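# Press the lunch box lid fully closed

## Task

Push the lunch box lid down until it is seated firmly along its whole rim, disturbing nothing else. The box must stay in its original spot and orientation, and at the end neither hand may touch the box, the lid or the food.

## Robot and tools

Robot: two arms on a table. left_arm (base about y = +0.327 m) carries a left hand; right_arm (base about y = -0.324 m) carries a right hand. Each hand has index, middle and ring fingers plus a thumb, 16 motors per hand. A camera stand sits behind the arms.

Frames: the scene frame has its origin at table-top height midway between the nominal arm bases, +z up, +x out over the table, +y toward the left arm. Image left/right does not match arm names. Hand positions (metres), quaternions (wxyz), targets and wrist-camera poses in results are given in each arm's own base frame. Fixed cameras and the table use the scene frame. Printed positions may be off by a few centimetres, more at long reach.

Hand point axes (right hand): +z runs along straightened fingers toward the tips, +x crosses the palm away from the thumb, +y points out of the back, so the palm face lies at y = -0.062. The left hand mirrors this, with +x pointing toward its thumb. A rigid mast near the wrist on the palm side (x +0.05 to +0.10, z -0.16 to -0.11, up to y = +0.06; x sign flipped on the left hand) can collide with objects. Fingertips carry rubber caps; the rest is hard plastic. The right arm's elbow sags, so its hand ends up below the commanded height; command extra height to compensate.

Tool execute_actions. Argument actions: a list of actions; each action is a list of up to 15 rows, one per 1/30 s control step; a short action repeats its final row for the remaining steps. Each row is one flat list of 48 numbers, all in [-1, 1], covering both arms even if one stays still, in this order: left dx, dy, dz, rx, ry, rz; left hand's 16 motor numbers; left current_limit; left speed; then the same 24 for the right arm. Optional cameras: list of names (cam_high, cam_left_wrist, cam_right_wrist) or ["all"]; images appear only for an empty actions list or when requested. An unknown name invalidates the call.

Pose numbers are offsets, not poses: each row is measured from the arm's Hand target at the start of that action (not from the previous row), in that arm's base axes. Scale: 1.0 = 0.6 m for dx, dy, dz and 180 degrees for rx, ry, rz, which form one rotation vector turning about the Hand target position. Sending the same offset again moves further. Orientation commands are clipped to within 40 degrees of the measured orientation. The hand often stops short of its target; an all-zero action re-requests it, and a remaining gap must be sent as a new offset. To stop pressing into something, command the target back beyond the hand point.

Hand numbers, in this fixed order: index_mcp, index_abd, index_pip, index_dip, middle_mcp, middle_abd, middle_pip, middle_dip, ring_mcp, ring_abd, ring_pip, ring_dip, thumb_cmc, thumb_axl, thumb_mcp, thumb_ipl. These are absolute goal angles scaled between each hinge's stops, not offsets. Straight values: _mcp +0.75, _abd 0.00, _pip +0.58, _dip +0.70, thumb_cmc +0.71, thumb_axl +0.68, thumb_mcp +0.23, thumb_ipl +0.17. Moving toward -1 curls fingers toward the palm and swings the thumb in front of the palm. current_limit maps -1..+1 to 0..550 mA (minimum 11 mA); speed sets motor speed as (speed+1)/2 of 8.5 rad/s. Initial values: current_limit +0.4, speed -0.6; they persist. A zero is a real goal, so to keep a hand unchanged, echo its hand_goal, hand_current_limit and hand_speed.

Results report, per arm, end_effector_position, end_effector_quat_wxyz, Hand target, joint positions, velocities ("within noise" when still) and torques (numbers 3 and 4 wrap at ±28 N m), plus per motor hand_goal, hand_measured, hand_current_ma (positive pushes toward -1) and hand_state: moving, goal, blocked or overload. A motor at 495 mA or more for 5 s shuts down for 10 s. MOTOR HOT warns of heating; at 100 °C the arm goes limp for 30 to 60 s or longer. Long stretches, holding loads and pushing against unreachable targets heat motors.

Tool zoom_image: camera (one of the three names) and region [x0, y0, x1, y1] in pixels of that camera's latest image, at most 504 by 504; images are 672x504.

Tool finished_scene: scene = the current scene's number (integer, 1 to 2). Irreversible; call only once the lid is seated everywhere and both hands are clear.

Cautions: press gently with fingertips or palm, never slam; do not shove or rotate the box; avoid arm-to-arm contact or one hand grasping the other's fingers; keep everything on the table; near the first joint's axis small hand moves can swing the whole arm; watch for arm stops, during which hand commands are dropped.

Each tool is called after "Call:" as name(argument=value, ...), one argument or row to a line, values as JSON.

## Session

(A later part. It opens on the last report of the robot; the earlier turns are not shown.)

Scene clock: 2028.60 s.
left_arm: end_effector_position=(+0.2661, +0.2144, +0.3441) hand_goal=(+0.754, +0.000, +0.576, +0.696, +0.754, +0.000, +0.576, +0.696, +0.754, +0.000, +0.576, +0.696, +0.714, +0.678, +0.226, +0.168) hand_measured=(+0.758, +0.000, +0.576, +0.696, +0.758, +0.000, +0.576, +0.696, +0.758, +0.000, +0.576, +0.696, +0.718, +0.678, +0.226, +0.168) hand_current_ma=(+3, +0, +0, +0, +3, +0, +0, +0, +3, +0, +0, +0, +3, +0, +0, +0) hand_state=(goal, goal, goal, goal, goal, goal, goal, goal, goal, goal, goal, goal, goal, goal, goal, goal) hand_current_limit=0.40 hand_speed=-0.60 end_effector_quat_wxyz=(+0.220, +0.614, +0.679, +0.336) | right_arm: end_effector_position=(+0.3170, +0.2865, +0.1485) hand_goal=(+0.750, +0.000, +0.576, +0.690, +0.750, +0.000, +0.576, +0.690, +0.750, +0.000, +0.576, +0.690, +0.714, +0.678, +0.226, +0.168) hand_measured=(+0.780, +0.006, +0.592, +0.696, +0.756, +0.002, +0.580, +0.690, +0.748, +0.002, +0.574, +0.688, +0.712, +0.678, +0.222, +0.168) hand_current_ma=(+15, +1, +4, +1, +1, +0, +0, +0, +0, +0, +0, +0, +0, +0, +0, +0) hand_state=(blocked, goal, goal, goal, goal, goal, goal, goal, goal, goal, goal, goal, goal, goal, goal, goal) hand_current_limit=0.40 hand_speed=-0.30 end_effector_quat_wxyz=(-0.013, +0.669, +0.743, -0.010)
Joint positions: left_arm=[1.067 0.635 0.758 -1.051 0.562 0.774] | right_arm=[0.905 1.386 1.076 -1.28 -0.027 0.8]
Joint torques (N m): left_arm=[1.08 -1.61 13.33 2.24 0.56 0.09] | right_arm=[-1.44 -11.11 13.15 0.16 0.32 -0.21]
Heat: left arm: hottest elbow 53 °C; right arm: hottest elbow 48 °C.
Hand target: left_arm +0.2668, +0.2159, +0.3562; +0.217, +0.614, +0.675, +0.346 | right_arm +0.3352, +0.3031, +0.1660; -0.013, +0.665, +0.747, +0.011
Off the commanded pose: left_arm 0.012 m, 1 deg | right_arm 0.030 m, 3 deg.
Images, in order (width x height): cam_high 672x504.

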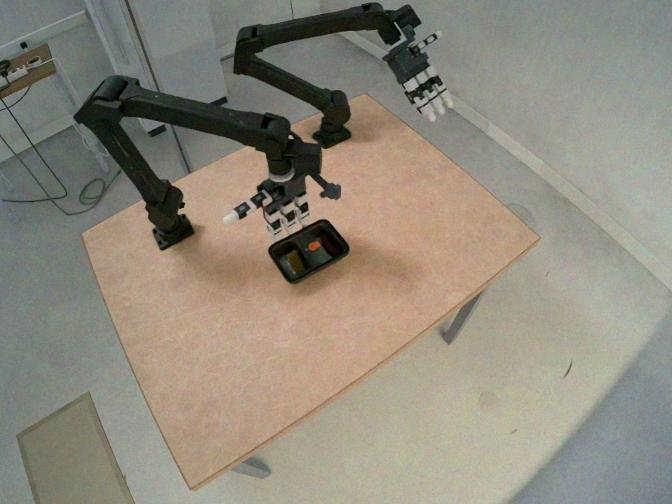

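Call:
execute_actions(
  actions=[
    [[0,0,0,0,0,0,0.754,0,0.576,0.696,0.754,0,0.576,0.696,0.754,0,0.576,0.696,0.714,0.678,0.226,0.168,0.4,-0.6,-0.1,-0.02,0,0,0,0,0.75,0,0.576,0.69,0.75,0,0.576,0.69,0.75,0,0.576,0.69,0.714,0.678,0.226,0.168,0.4,-0.3]],
    [[0,0,0,0,0,0,0.754,0,0.576,0.696,0.754,0,0.576,0.696,0.754,0,0.576,0.696,0.714,0.678,0.226,0.168,0.4,-0.6,-0.05,0,0.14,0,0,0,0.75,0,0.576,0.69,0.75,0,0.576,0.69,0.75,0,0.576,0.69,0.714,0.678,0.226,0.168,0.4,-0.3]],
  ],
  cameras=["cam_high","cam_right_wrist"],
)

Call:
zoom_image(
  camera="cam_high",
  region=[250, 190, 370, 300],
)

Scene clock: 2044.33 s.
left_arm: end_effector_position=(+0.2661, +0.2144, +0.3441) hand_goal=(+0.754, +0.000, +0.576, +0.696, +0.754, +0.000, +0.576, +0.696, +0.754, +0.000, +0.576, +0.696, +0.714, +0.678, +0.226, +0.168) hand_measured=(+0.758, +0.000, +0.576, +0.696, +0.758, +0.000, +0.576, +0.696, +0.758, +0.000, +0.576, +0.696, +0.718, +0.678, +0.226, +0.168) hand_current_ma=(+3, +0, +0, +0, +3, +0, +0, +0, +3, +0, +0, +0, +3, +0, +0, +0) hand_state=(goal, goal, goal, goal, goal, goal, goal, goal, goal, goal, goal, goal, goal, goal, goal, goal) hand_current_limit=0.40 hand_speed=-0.60 end_effector_quat_wxyz=(+0.220, +0.614, +0.679, +0.336) | right_arm: end_effector_position=(+0.2425, +0.2820, +0.2360) hand_goal=(+0.750, +0.000, +0.576, +0.690, +0.750, +0.000, +0.576, +0.690, +0.750, +0.000, +0.576, +0.690, +0.714, +0.678, +0.226, +0.168) hand_measured=(+0.750, +0.002, +0.578, +0.692, +0.748, +0.002, +0.578, +0.690, +0.748, +0.002, +0.574, +0.688, +0.712, +0.678, +0.222, +0.168) hand_current_ma=(+0, +0, +0, +0, +0, +0, +0, +0, +0, +0, +0, +0, +0, +0, +0, +0) hand_state=(goal, goal, goal, goal, goal, goal, goal, goal, goal, goal, goal, goal, goal, goal, goal, goal) hand_current_limit=0.40 hand_speed=-0.30 end_effector_quat_wxyz=(-0.012, +0.662, +0.749, +0.002)
Joint positions: left_arm=[1.067 0.635 0.758 -1.051 0.562 0.774] | right_arm=[1.074 1.204 1.143 -1.501 -0.022 0.952]
Joint torques (N m): left_arm=[1.08 -1.61 13.33 2.22 0.56 0.09] | right_arm=[0.56 -8.82 11.99 -0.16 0.27 0.13]
Heat: left arm: hottest elbow 53 °C; right arm: hottest elbow 48 °C.
Hand target: left_arm +0.2668, +0.2159, +0.3562; +0.217, +0.614, +0.675, +0.346 | right_arm +0.2452, +0.2912, +0.2501; -0.013, +0.665, +0.747, +0.011
Off the commanded pose: left_arm 0.012 m, 1 deg | right_arm 0.017 m, 1 deg.
Images, in order (width x height): cam_high 672x504, cam_right_wrist 672x504.

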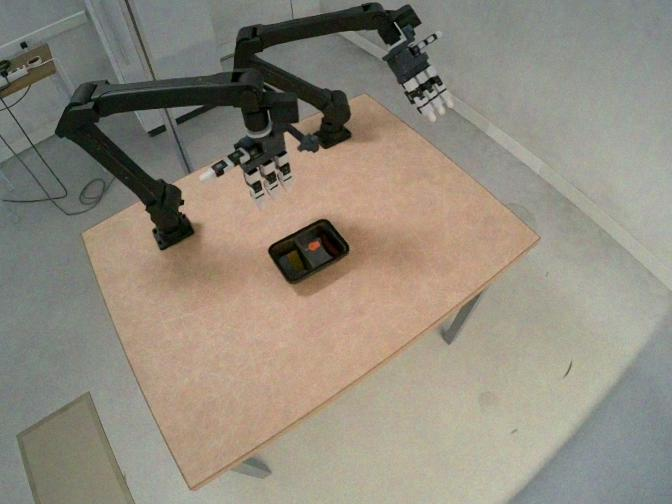

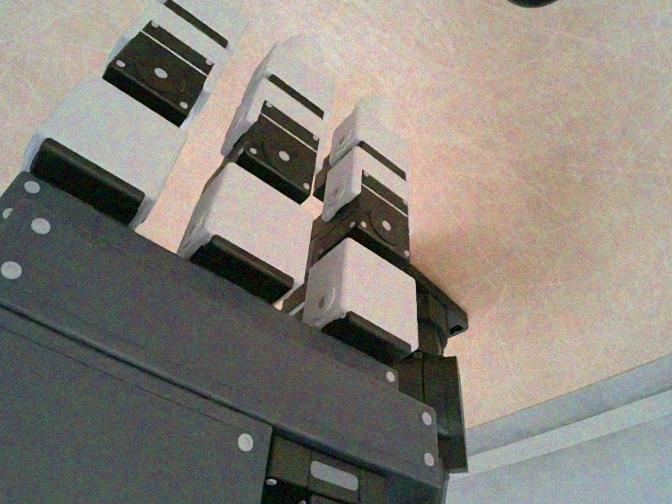

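Scaled by 4.200.

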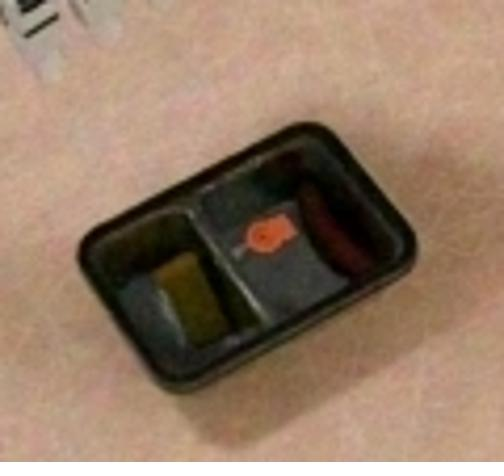

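Call:
zoom_image(
  camera="cam_high",
  region=[282, 240, 352, 290],
)

Call:
zoom_image(
  camera="cam_high",
  region=[262, 235, 302, 285],
)

Scaled by 7.200.

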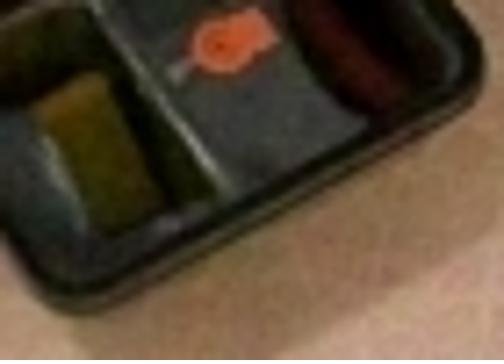

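Scaled by 10.080.

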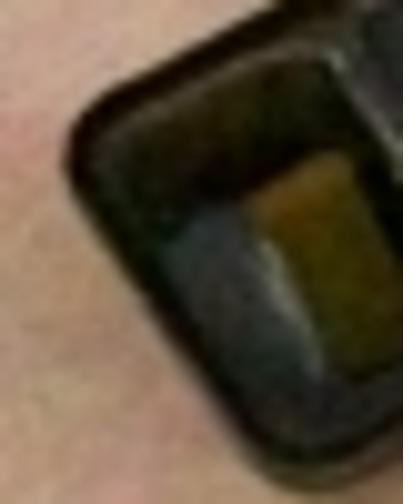

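Call:
execute_actions(
  actions=[
    [[0,0,0,0,0,0,0.754,0,0.576,0.696,0.754,0,0.576,0.696,0.754,0,0.576,0.696,0.714,0.678,0.226,0.168,0.4,-0.6,0.1,0,0.05,0,0,-0.0194,0.75,0,0.576,0.69,0.75,0,0.576,0.69,0.75,0,0.576,0.69,0.714,0.678,0.226,0.168,0.4,-0.3]],
    [[0,0,0,0,0,0,0.754,0,0.576,0.696,0.754,0,0.576,0.696,0.754,0,0.576,0.696,0.714,0.678,0.226,0.168,0.4,-0.6,0.12,-0.04,0,0.119,0.051,-0.109,0.75,0,0.576,0.69,0.75,0,0.576,0.69,0.75,0,0.576,0.69,0.714,0.678,0.226,0.168,0.4,-0.3]],
    [[0,0,0,0,0,0,0.754,0,0.576,0.696,0.754,0,0.576,0.696,0.754,0,0.576,0.696,0.714,0.678,0.226,0.168,0.4,-0.6,0.12,-0.04,0,0.119,0.051,-0.109,0.75,0,0.576,0.69,0.75,0,0.576,0.69,0.75,0,0.576,0.69,0.714,0.678,0.226,0.168,0.4,-0.3]],
    [[0,0,0,0,0,0,0.754,0,0.576,0.696,0.754,0,0.576,0.696,0.754,0,0.576,0.696,0.714,0.678,0.226,0.168,0.4,-0.6,0.1,-0.04,-0.1,0.119,0.051,-0.109,0.75,0,0.576,0.69,0.75,0,0.576,0.69,0.75,0,0.576,0.69,0.714,0.678,0.226,0.168,0.4,-0.3]],
    [[0,0,0,0,0,0,0.754,0,0.576,0.696,0.754,0,0.576,0.696,0.754,0,0.576,0.696,0.714,0.678,0.226,0.168,0.4,-0.6,0,0,-0.22,0,0,0,0.75,0,0.576,0.69,0.75,0,0.576,0.69,0.75,0,0.576,0.69,0.714,0.678,0.226,0.168,0.4,-0.3]],
  ],
  cameras=["cam_high","cam_right_wrist"],
)

Scene clock: 2089.23 s.
left_arm: end_effector_position=(+0.2661, +0.2144, +0.3441) hand_goal=(+0.754, +0.000, +0.576, +0.696, +0.754, +0.000, +0.576, +0.696, +0.754, +0.000, +0.576, +0.696, +0.714, +0.678, +0.226, +0.168) hand_measured=(+0.758, +0.000, +0.576, +0.696, +0.758, +0.000, +0.576, +0.696, +0.758, +0.000, +0.576, +0.696, +0.718, +0.678, +0.226, +0.168) hand_current_ma=(+3, +0, +0, +0, +3, +0, +0, +0, +3, +0, +0, +0, +3, +0, +0, +0) hand_state=(goal, goal, goal, goal, goal, goal, goal, goal, goal, goal, goal, goal, goal, goal, goal, goal) hand_current_limit=0.40 hand_speed=-0.60 end_effector_quat_wxyz=(+0.220, +0.614, +0.679, +0.336) | right_arm: end_effector_position=(+0.5059, +0.2143, +0.0841) hand_goal=(+0.750, +0.000, +0.576, +0.690, +0.750, +0.000, +0.576, +0.690, +0.750, +0.000, +0.576, +0.690, +0.714, +0.678, +0.226, +0.168) hand_measured=(+0.744, +0.002, +0.576, +0.692, +0.744, +0.002, +0.576, +0.690, +0.744, +0.002, +0.574, +0.688, +0.708, +0.678, +0.222, +0.168) hand_current_ma=(-1, +0, +0, +0, -1, +0, +0, +0, -1, +0, +0, +0, -1, +0, +0, +0) hand_state=(goal, goal, goal, goal, goal, goal, goal, goal, goal, goal, goal, goal, goal, goal, goal, goal) hand_current_limit=0.40 hand_speed=-0.30 end_effector_quat_wxyz=(-0.505, +0.814, +0.181, +0.223)
Joint positions: left_arm=[1.067 0.635 0.758 -1.051 0.562 0.774] | right_arm=[0.21 1.6 0.969 -0.191 -1.008 1.769]
Joint torques (N m): left_arm=[1.08 -1.61 13.33 2.22 0.56 0.09] | right_arm=[0.56 -16.97 8.5 2.21 -0.66 0.11]
Heat: left arm: hottest elbow 53 °C; right arm: hottest elbow 50 °C.
Hand target: left_arm +0.2668, +0.2159, +0.3562; +0.217, +0.614, +0.675, +0.346 | right_arm +0.5092, +0.2191, +0.0879; -0.506, +0.811, +0.182, +0.231
Off the commanded pose: left_arm 0.012 m, 1 deg | right_arm 0.007 m, 1 deg.
Images, in order (width x height): cam_high 672x504, cam_right_wrist 672x504.

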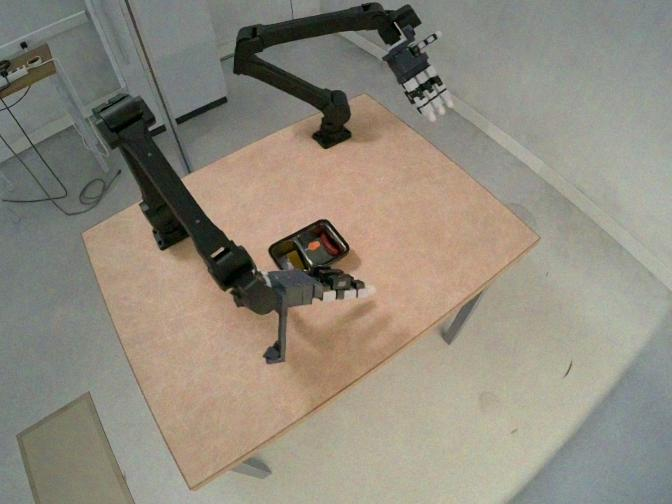

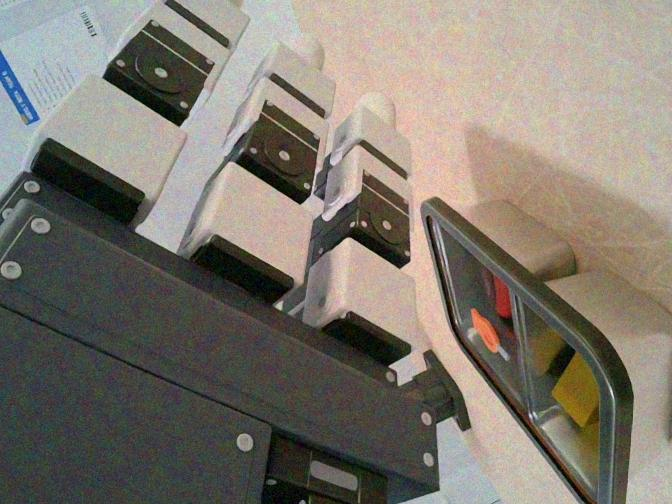

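Excellent view.

Call:
zoom_image(
  camera="cam_right_wrist",
  region=[415, 190, 545, 320],
)

Call:
zoom_image(
  camera="cam_right_wrist",
  region=[520, 250, 660, 390],
)

Call:
zoom_image(
  camera="cam_right_wrist",
  region=[540, 370, 672, 504],
)

Call:
zoom_image(
  camera="cam_right_wrist",
  region=[430, 290, 550, 410],
)

Scaled by 3.877.

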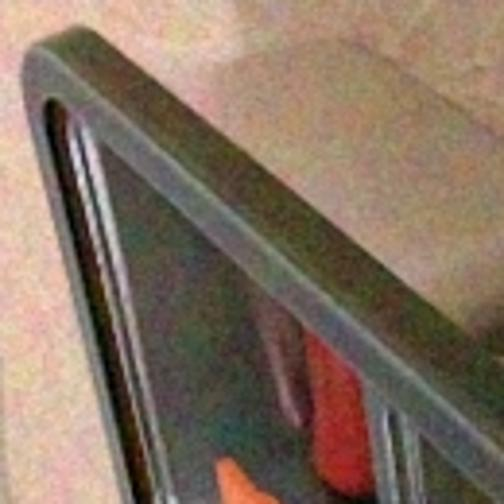

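Scaled by 3.600.

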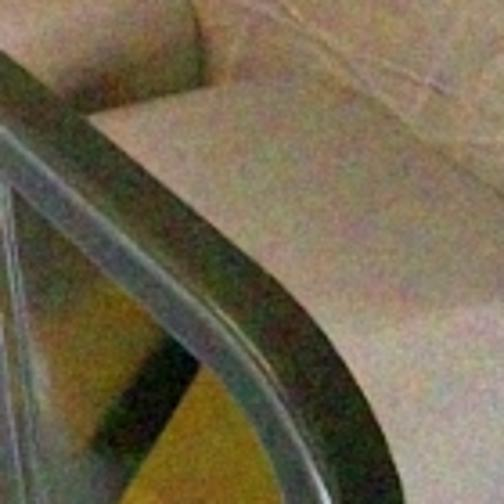

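Scaled by 3.761.

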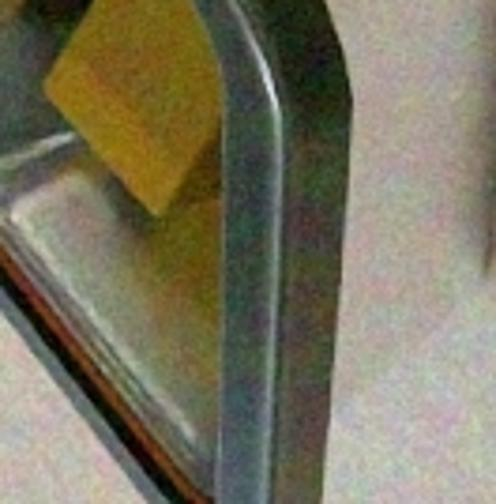

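Scaled by 4.200.

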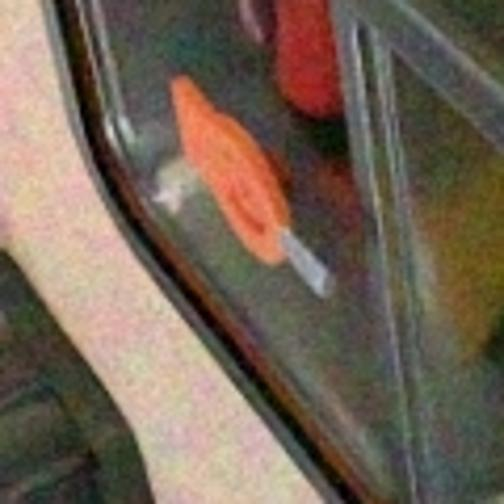

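Call:
execute_actions(
  actions=[
    [[0,0,0,0,0,0,0.754,0,0.576,0.696,0.754,0,0.576,0.696,0.754,0,0.576,0.696,0.714,0.678,0.226,0.168,0.4,-0.6,0.03,-0.08,0.12,0,0,0,0.75,0,0.576,0.69,0.75,0,0.576,0.69,0.75,0,0.576,0.69,0.714,0.678,0.226,0.168,0.4,-0.3]],
  ],
  cameras=["cam_high"],
)

Call:
zoom_image(
  camera="cam_high",
  region=[250, 190, 370, 300],
)

Scene clock: 2118.60 s.
left_arm: end_effector_position=(+0.2661, +0.2144, +0.3441) hand_goal=(+0.754, +0.000, +0.576, +0.696, +0.754, +0.000, +0.576, +0.696, +0.754, +0.000, +0.576, +0.696, +0.714, +0.678, +0.226, +0.168) hand_measured=(+0.758, +0.000, +0.576, +0.696, +0.758, +0.000, +0.576, +0.696, +0.758, +0.000, +0.576, +0.696, +0.718, +0.678, +0.226, +0.168) hand_current_ma=(+3, +0, +0, +0, +3, +0, +0, +0, +3, +0, +0, +0, +3, +0, +0, +0) hand_state=(goal, goal, goal, goal, goal, goal, goal, goal, goal, goal, goal, goal, goal, goal, goal, goal) hand_current_limit=0.40 hand_speed=-0.60 end_effector_quat_wxyz=(+0.220, +0.614, +0.679, +0.336) | right_arm: end_effector_position=(+0.5131, +0.1668, +0.1449) hand_goal=(+0.750, +0.000, +0.576, +0.690, +0.750, +0.000, +0.576, +0.690, +0.750, +0.000, +0.576, +0.690, +0.714, +0.678, +0.226, +0.168) hand_measured=(+0.744, +0.002, +0.576, +0.692, +0.744, +0.002, +0.576, +0.690, +0.744, +0.002, +0.574, +0.688, +0.708, +0.678, +0.222, +0.168) hand_current_ma=(-1, +0, +0, +0, -1, +0, +0, +0, -1, +0, +0, +0, -1, +0, +0, +0) hand_state=(goal, goal, goal, goal, goal, goal, goal, goal, goal, goal, goal, goal, goal, goal, goal, goal) hand_current_limit=0.40 hand_speed=-0.30 end_effector_quat_wxyz=(-0.507, +0.816, +0.168, +0.221)
Joint positions: left_arm=[1.067 0.635 0.758 -1.051 0.562 0.774] | right_arm=[0.105 1.521 1.077 -0.494 -1.069 1.654]
Joint torques (N m): left_arm=[1.08 -1.61 13.31 2.24 0.56 0.09] | right_arm=[-0.09 -14.74 12.22 0.79 -1.08 -0.13]
Heat: left arm: hottest elbow 53 °C; right arm: hottest elbow 48 °C.
Hand target: left_arm +0.2668, +0.2159, +0.3562; +0.217, +0.614, +0.675, +0.346 | right_arm +0.5273, +0.1711, +0.1601; -0.506, +0.811, +0.182, +0.231
Off the commanded pose: left_arm 0.012 m, 1 deg | right_arm 0.021 m, 2 deg.
Images, in order (width x height): cam_high 672x504.

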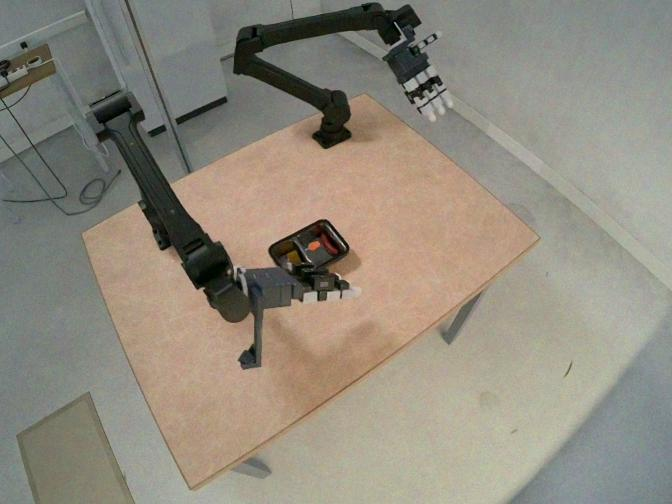

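Scaled by 4.200.

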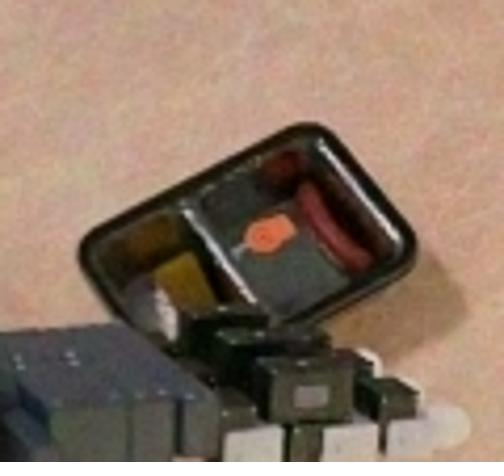

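Call:
execute_actions(
  actions=[
    [[0,0,0,0,0,0,0.754,0,0.576,0.696,0.754,0,0.576,0.696,0.754,0,0.576,0.696,0.714,0.678,0.226,0.168,0.4,-0.6,-0.05,0,0.17,-0.119,-0.051,0.109,-0.49,0,-0.72,0.045,-0.49,0,-0.72,0.045,-0.49,0,-0.72,0.045,0.714,0.678,0.226,0.168,0.4,-0.3]],
    [[0,0,0,0,0,0,0.754,0,0.576,0.696,0.754,0,0.576,0.696,0.754,0,0.576,0.696,0.714,0.678,0.226,0.168,0.4,-0.6,-0.1,0.05,0,-0.119,-0.051,0.109,-0.49,0,-0.72,0.045,-0.49,0,-0.72,0.045,-0.49,0,-0.72,0.045,0.714,0.678,0.226,0.168,0.4,-0.3]],
    [[0,0,0,0,0,0,0.754,0,0.576,0.696,0.754,0,0.576,0.696,0.754,0,0.576,0.696,0.714,0.678,0.226,0.168,0.4,-0.6,-0.1,0.05,0,-0.119,-0.051,0.109,-0.49,0,-0.72,0.045,-0.49,0,-0.72,0.045,-0.49,0,-0.72,0.045,0.714,0.678,0.226,0.168,0.4,-0.3]],
    [[0,0,0,0,0,0,0.754,0,0.576,0.696,0.754,0,0.576,0.696,0.754,0,0.576,0.696,0.714,0.678,0.226,0.168,0.4,-0.6,-0.11,0.06,0,0,0,0.163,-0.49,0,-0.72,0.045,-0.49,0,-0.72,0.045,-0.49,0,-0.72,0.045,0.714,0.678,0.226,0.168,0.4,-0.3]],
    [[0,0,0,0,0,0,0.754,0,0.576,0.696,0.754,0,0.576,0.696,0.754,0,0.576,0.696,0.714,0.678,0.226,0.168,0.4,-0.6,-0.11,0.06,0,0,0,0.163,-0.49,0,-0.72,0.045,-0.49,0,-0.72,0.045,-0.49,0,-0.72,0.045,0.714,0.678,0.226,0.168,0.4,-0.3]],
    [[0,0,0,0,0,0,0.754,0,0.576,0.696,0.754,0,0.576,0.696,0.754,0,0.576,0.696,0.714,0.678,0.226,0.168,0.4,-0.6,-0.103,0.068,-0.165,0,0,0.163,-0.49,0,-0.72,0.045,-0.49,0,-0.72,0.045,-0.49,0,-0.72,0.045,0.714,0.678,0.226,0.168,0.4,-0.3]],
  ],
  cameras=["cam_high","cam_right_wrist"],
)

Scene clock: 2144.47 s.
left_arm: end_effector_position=(+0.2661, +0.2144, +0.3441) hand_goal=(+0.754, +0.000, +0.576, +0.696, +0.754, +0.000, +0.576, +0.696, +0.754, +0.000, +0.576, +0.696, +0.714, +0.678, +0.226, +0.168) hand_measured=(+0.758, +0.000, +0.576, +0.696, +0.758, +0.000, +0.576, +0.696, +0.758, +0.000, +0.576, +0.696, +0.718, +0.678, +0.226, +0.168) hand_current_ma=(+3, +0, +0, +0, +3, +0, +0, +0, +3, +0, +0, +0, +3, +0, +0, +0) hand_state=(goal, goal, goal, goal, goal, goal, goal, goal, goal, goal, goal, goal, goal, goal, goal, goal) hand_current_limit=0.40 hand_speed=-0.60 end_effector_quat_wxyz=(+0.220, +0.614, +0.679, +0.336) | right_arm: end_effector_position=(+0.1807, +0.3372, +0.1638) hand_goal=(-0.490, +0.000, -0.720, +0.046, -0.490, +0.000, -0.720, +0.046, -0.490, +0.000, -0.720, +0.046, +0.714, +0.678, +0.226, +0.168) hand_measured=(-0.470, +0.002, -0.704, +0.050, -0.480, +0.002, -0.718, +0.048, -0.480, +0.002, -0.718, +0.048, +0.716, +0.678, +0.222, +0.168) hand_current_ma=(+7, +0, +4, +0, +2, +0, +0, +0, +2, +0, +0, +0, +0, +0, +0, +0) hand_state=(goal, goal, goal, goal, goal, goal, goal, goal, goal, goal, goal, goal, goal, goal, goal, goal) hand_current_limit=0.40 hand_speed=-0.30 end_effector_quat_wxyz=(-0.017, -0.003, +1.000, -0.006)
Joint positions: left_arm=[1.067 0.635 0.758 -1.051 0.562 0.774] | right_arm=[0.998 1.163 0.919 -1.355 -0.022 -0.579]
Joint torques (N m): left_arm=[1.08 -1.55 13.33 2.24 0.56 0.09] | right_arm=[-0.79 -7.47 9.21 0.95 -0.19 -0.19]
Heat: left arm: hottest elbow 54 °C; right arm: hottest elbow 48 °C.
Hand target: left_arm +0.2668, +0.2159, +0.3562; +0.217, +0.614, +0.675, +0.346 | right_arm +0.1833, +0.3440, +0.1631; -0.017, -0.010, +1.000, -0.001
Off the commanded pose: left_arm 0.012 m, 1 deg | right_arm 0.007 m, 1 deg.
Images, in order (width x height): cam_high 672x504, cam_right_wrist 672x504.

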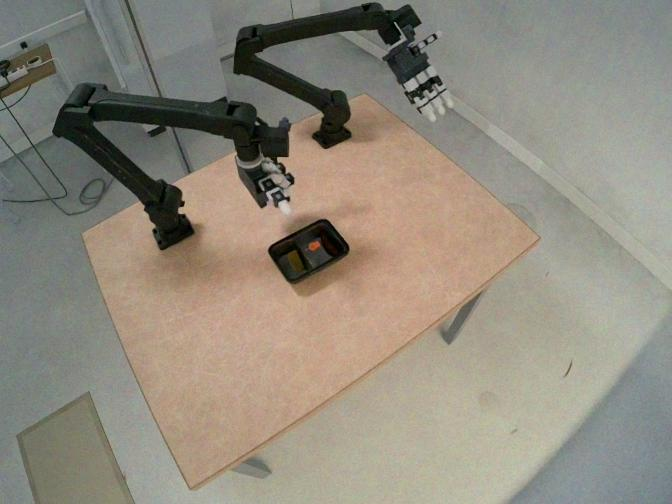

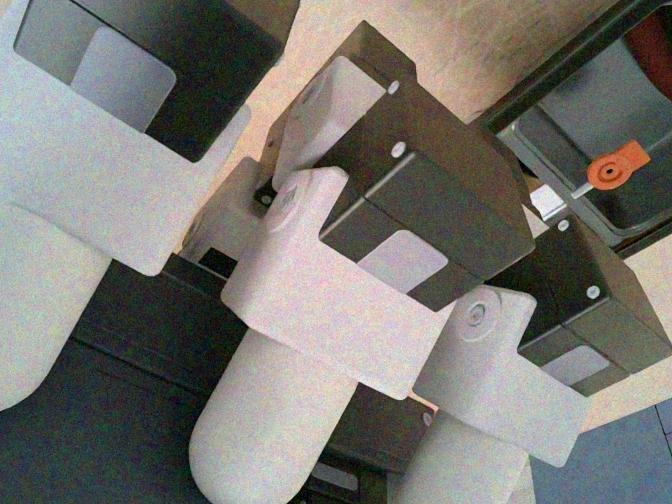

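Call:
zoom_image(
  camera="cam_right_wrist",
  region=[592, 180, 672, 260],
)

Call:
zoom_image(
  camera="cam_right_wrist",
  region=[470, 30, 600, 160],
)

Scaled by 6.300.

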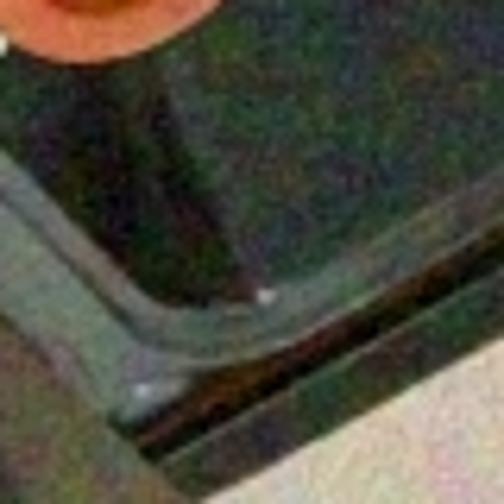

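Scaled by 3.877.

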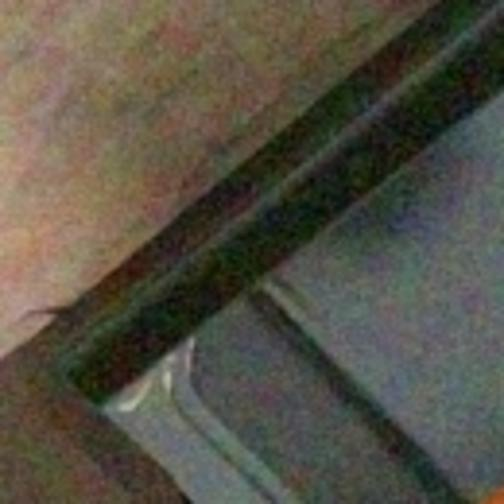

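Call:
execute_actions(
  actions=[
    [[0,0,0,0,0,0,0.754,0,0.576,0.696,0.754,0,0.576,0.696,0.754,0,0.576,0.696,0.714,0.678,0.226,0.168,0.4,-0.6,-0.03,0.06,0.01,0,0,0,0.75,0,0.576,0.69,0.75,0,0.576,0.69,0.75,0,0.576,0.69,0.714,0.678,0.226,0.168,0.4,-0.3]],
  ],
  cameras=["cam_right_wrist"],
)

Scene clock: 2245.53 s.
left_arm: end_effector_position=(+0.2661, +0.2144, +0.3441) hand_goal=(+0.754, +0.000, +0.576, +0.696, +0.754, +0.000, +0.576, +0.696, +0.754, +0.000, +0.576, +0.696, +0.714, +0.678, +0.226, +0.168) hand_measured=(+0.758, +0.000, +0.576, +0.696, +0.758, +0.000, +0.576, +0.696, +0.758, +0.000, +0.576, +0.696, +0.718, +0.678, +0.226, +0.168) hand_current_ma=(+3, +0, +0, +0, +3, +0, +0, +0, +3, +0, +0, +0, +3, +0, +0, +0) hand_state=(goal, goal, goal, goal, goal, goal, goal, goal, goal, goal, goal, goal, goal, goal, goal, goal) hand_current_limit=0.40 hand_speed=-0.60 end_effector_quat_wxyz=(+0.220, +0.614, +0.679, +0.336) | right_arm: end_effector_position=(+0.1535, +0.3600, +0.1504) hand_goal=(+0.750, +0.000, +0.576, +0.690, +0.750, +0.000, +0.576, +0.690, +0.750, +0.000, +0.576, +0.690, +0.714, +0.678, +0.226, +0.168) hand_measured=(+0.746, +0.002, +0.574, +0.688, +0.746, +0.002, +0.572, +0.688, +0.746, +0.002, +0.574, +0.688, +0.714, +0.678, +0.222, +0.168) hand_current_ma=(+0, +0, +0, +0, +0, +0, +0, +0, +0, +0, +0, +0, +0, +0, +0, +0) hand_state=(goal, goal, goal, goal, goal, goal, goal, goal, goal, goal, goal, goal, goal, goal, goal, goal) hand_current_limit=0.40 hand_speed=-0.30 end_effector_quat_wxyz=(-0.030, -0.017, +0.999, -0.023)
Joint positions: left_arm=[1.067 0.635 0.758 -1.051 0.562 0.774] | right_arm=[1.101 1.22 0.936 -1.355 -0.031 -0.505]
Joint torques (N m): left_arm=[1.08 -1.61 13.33 2.22 0.56 0.1] | right_arm=[-0.32 -8 12.34 0.59 0.05 0.1]
Heat: left arm: hottest elbow 54 °C; right arm: hottest elbow 46 °C.
Hand target: left_arm +0.2668, +0.2159, +0.3562; +0.217, +0.614, +0.675, +0.346 | right_arm +0.1655, +0.3800, +0.1691; -0.017, -0.010, +1.000, -0.001
Off the commanded pose: left_arm 0.012 m, 1 deg | right_arm 0.030 m, 3 deg.
Images, in order (width x height): cam_right_wrist 672x504.

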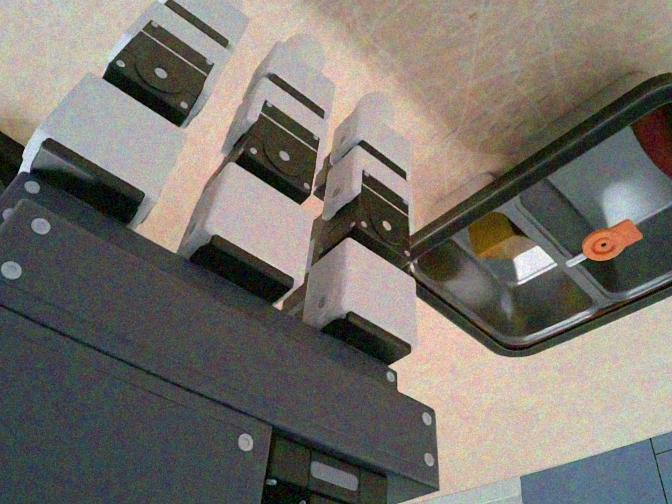

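Excellent view of the front and −y edges.

Call:
zoom_image(
  camera="cam_right_wrist",
  region=[410, 250, 530, 370],
)

Call:
zoom_image(
  camera="cam_right_wrist",
  region=[500, 270, 590, 360],
)

Call:
zoom_image(
  camera="cam_right_wrist",
  region=[582, 240, 672, 330],
)

Call:
zoom_image(
  camera="cam_right_wrist",
  region=[490, 60, 672, 240],
)

Scaled by 4.200.

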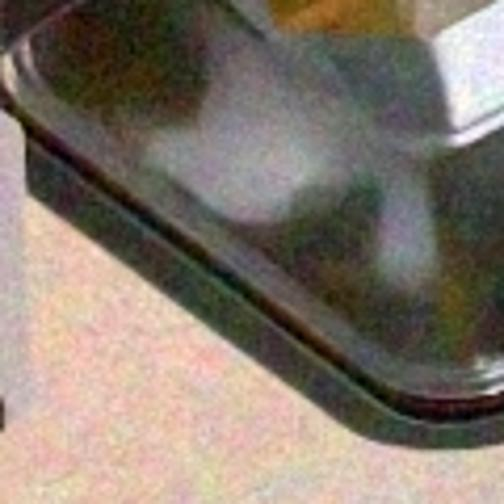

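Scaled by 5.600.

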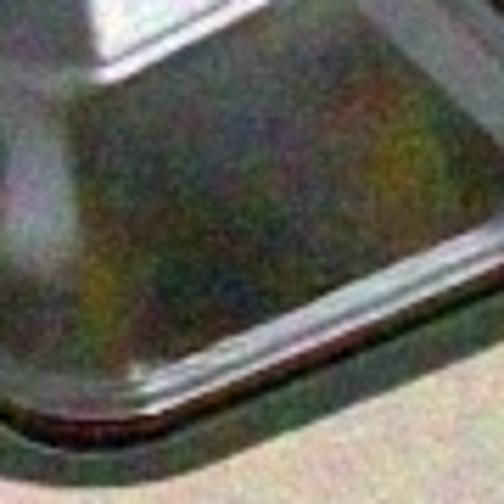

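Scaled by 5.600.

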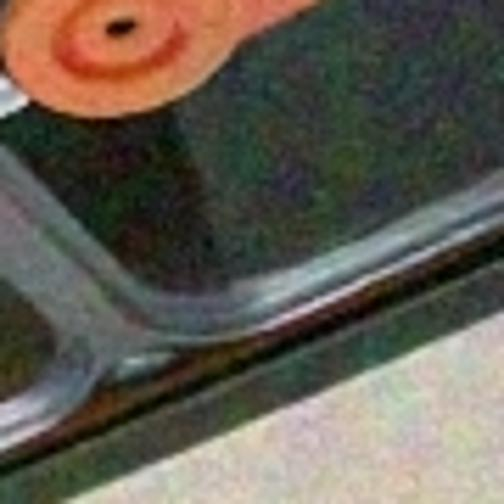

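Scaled by 2.769.

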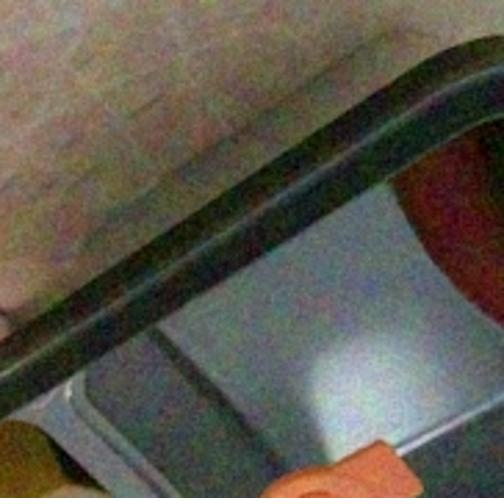

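Call:
execute_actions(
  actions=[
    [[0,0,0,0,0,0,0.754,0,0.576,0.696,0.754,0,0.576,0.696,0.754,0,0.576,0.696,0.714,0.678,0.226,0.168,0.4,-0.6,0,-0.05,0.12,0,0,0,0.75,0,0.576,0.69,0.75,0,0.576,0.69,0.75,0,0.576,0.69,0.714,0.678,0.226,0.168,0.4,-0.3]],
  ],
  cameras=["cam_high"],
)

Call:
zoom_image(
  camera="cam_high",
  region=[250, 190, 370, 300],
)

Scene clock: 2264.30 s.
left_arm: end_effector_position=(+0.2661, +0.2144, +0.3441) hand_goal=(+0.754, +0.000, +0.576, +0.696, +0.754, +0.000, +0.576, +0.696, +0.754, +0.000, +0.576, +0.696, +0.714, +0.678, +0.226, +0.168) hand_measured=(+0.758, +0.000, +0.576, +0.696, +0.758, +0.000, +0.576, +0.696, +0.758, +0.000, +0.576, +0.696, +0.718, +0.678, +0.226, +0.168) hand_current_ma=(+3, +0, +0, +0, +3, +0, +0, +0, +3, +0, +0, +0, +3, +0, +0, +0) hand_state=(goal, goal, goal, goal, goal, goal, goal, goal, goal, goal, goal, goal, goal, goal, goal, goal) hand_current_limit=0.40 hand_speed=-0.60 end_effector_quat_wxyz=(+0.220, +0.614, +0.679, +0.336) | right_arm: end_effector_position=(+0.1588, +0.3421, +0.2267) hand_goal=(+0.750, +0.000, +0.576, +0.690, +0.750, +0.000, +0.576, +0.690, +0.750, +0.000, +0.576, +0.690, +0.714, +0.678, +0.226, +0.168) hand_measured=(+0.746, +0.002, +0.574, +0.688, +0.746, +0.002, +0.572, +0.688, +0.746, +0.002, +0.574, +0.688, +0.714, +0.678, +0.222, +0.168) hand_current_ma=(+0, +0, +0, +0, +0, +0, +0, +0, +0, +0, +0, +0, +0, +0, +0, +0) hand_state=(goal, goal, goal, goal, goal, goal, goal, goal, goal, goal, goal, goal, goal, goal, goal, goal) hand_current_limit=0.40 hand_speed=-0.30 end_effector_quat_wxyz=(-0.021, -0.007, +1.000, -0.008)
Joint positions: left_arm=[1.067 0.635 0.758 -1.051 0.562 0.774] | right_arm=[1.064 1.122 1.057 -1.541 -0.029 -0.521]
Joint torques (N m): left_arm=[1.08 -1.61 13.33 2.24 0.56 0.1] | right_arm=[-0.67 -7.47 12.18 -0.23 0.11 -0.19]
Heat: left arm: hottest elbow 54 °C; right arm: hottest elbow 48 °C.
Hand target: left_arm +0.2668, +0.2159, +0.3562; +0.217, +0.614, +0.675, +0.346 | right_arm +0.1654, +0.3499, +0.2410; -0.017, -0.010, +1.000, -0.001
Off the commanded pose: left_arm 0.012 m, 1 deg | right_arm 0.018 m, 1 deg.
Images, in order (width x height): cam_high 672x504.

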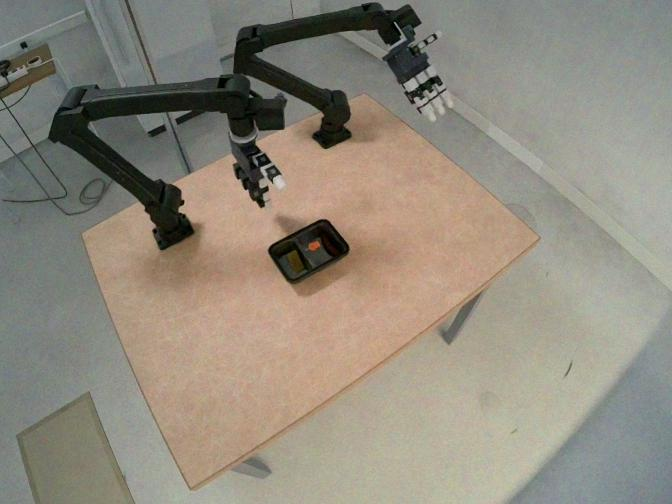

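Scaled by 4.200.

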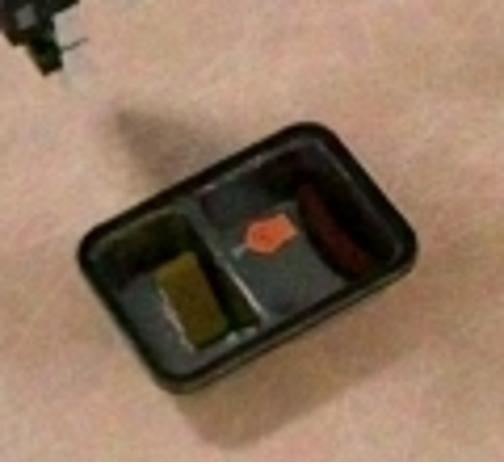

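Call:
finished_scene(
  scene=1,
)

The scene is finished: the task was done.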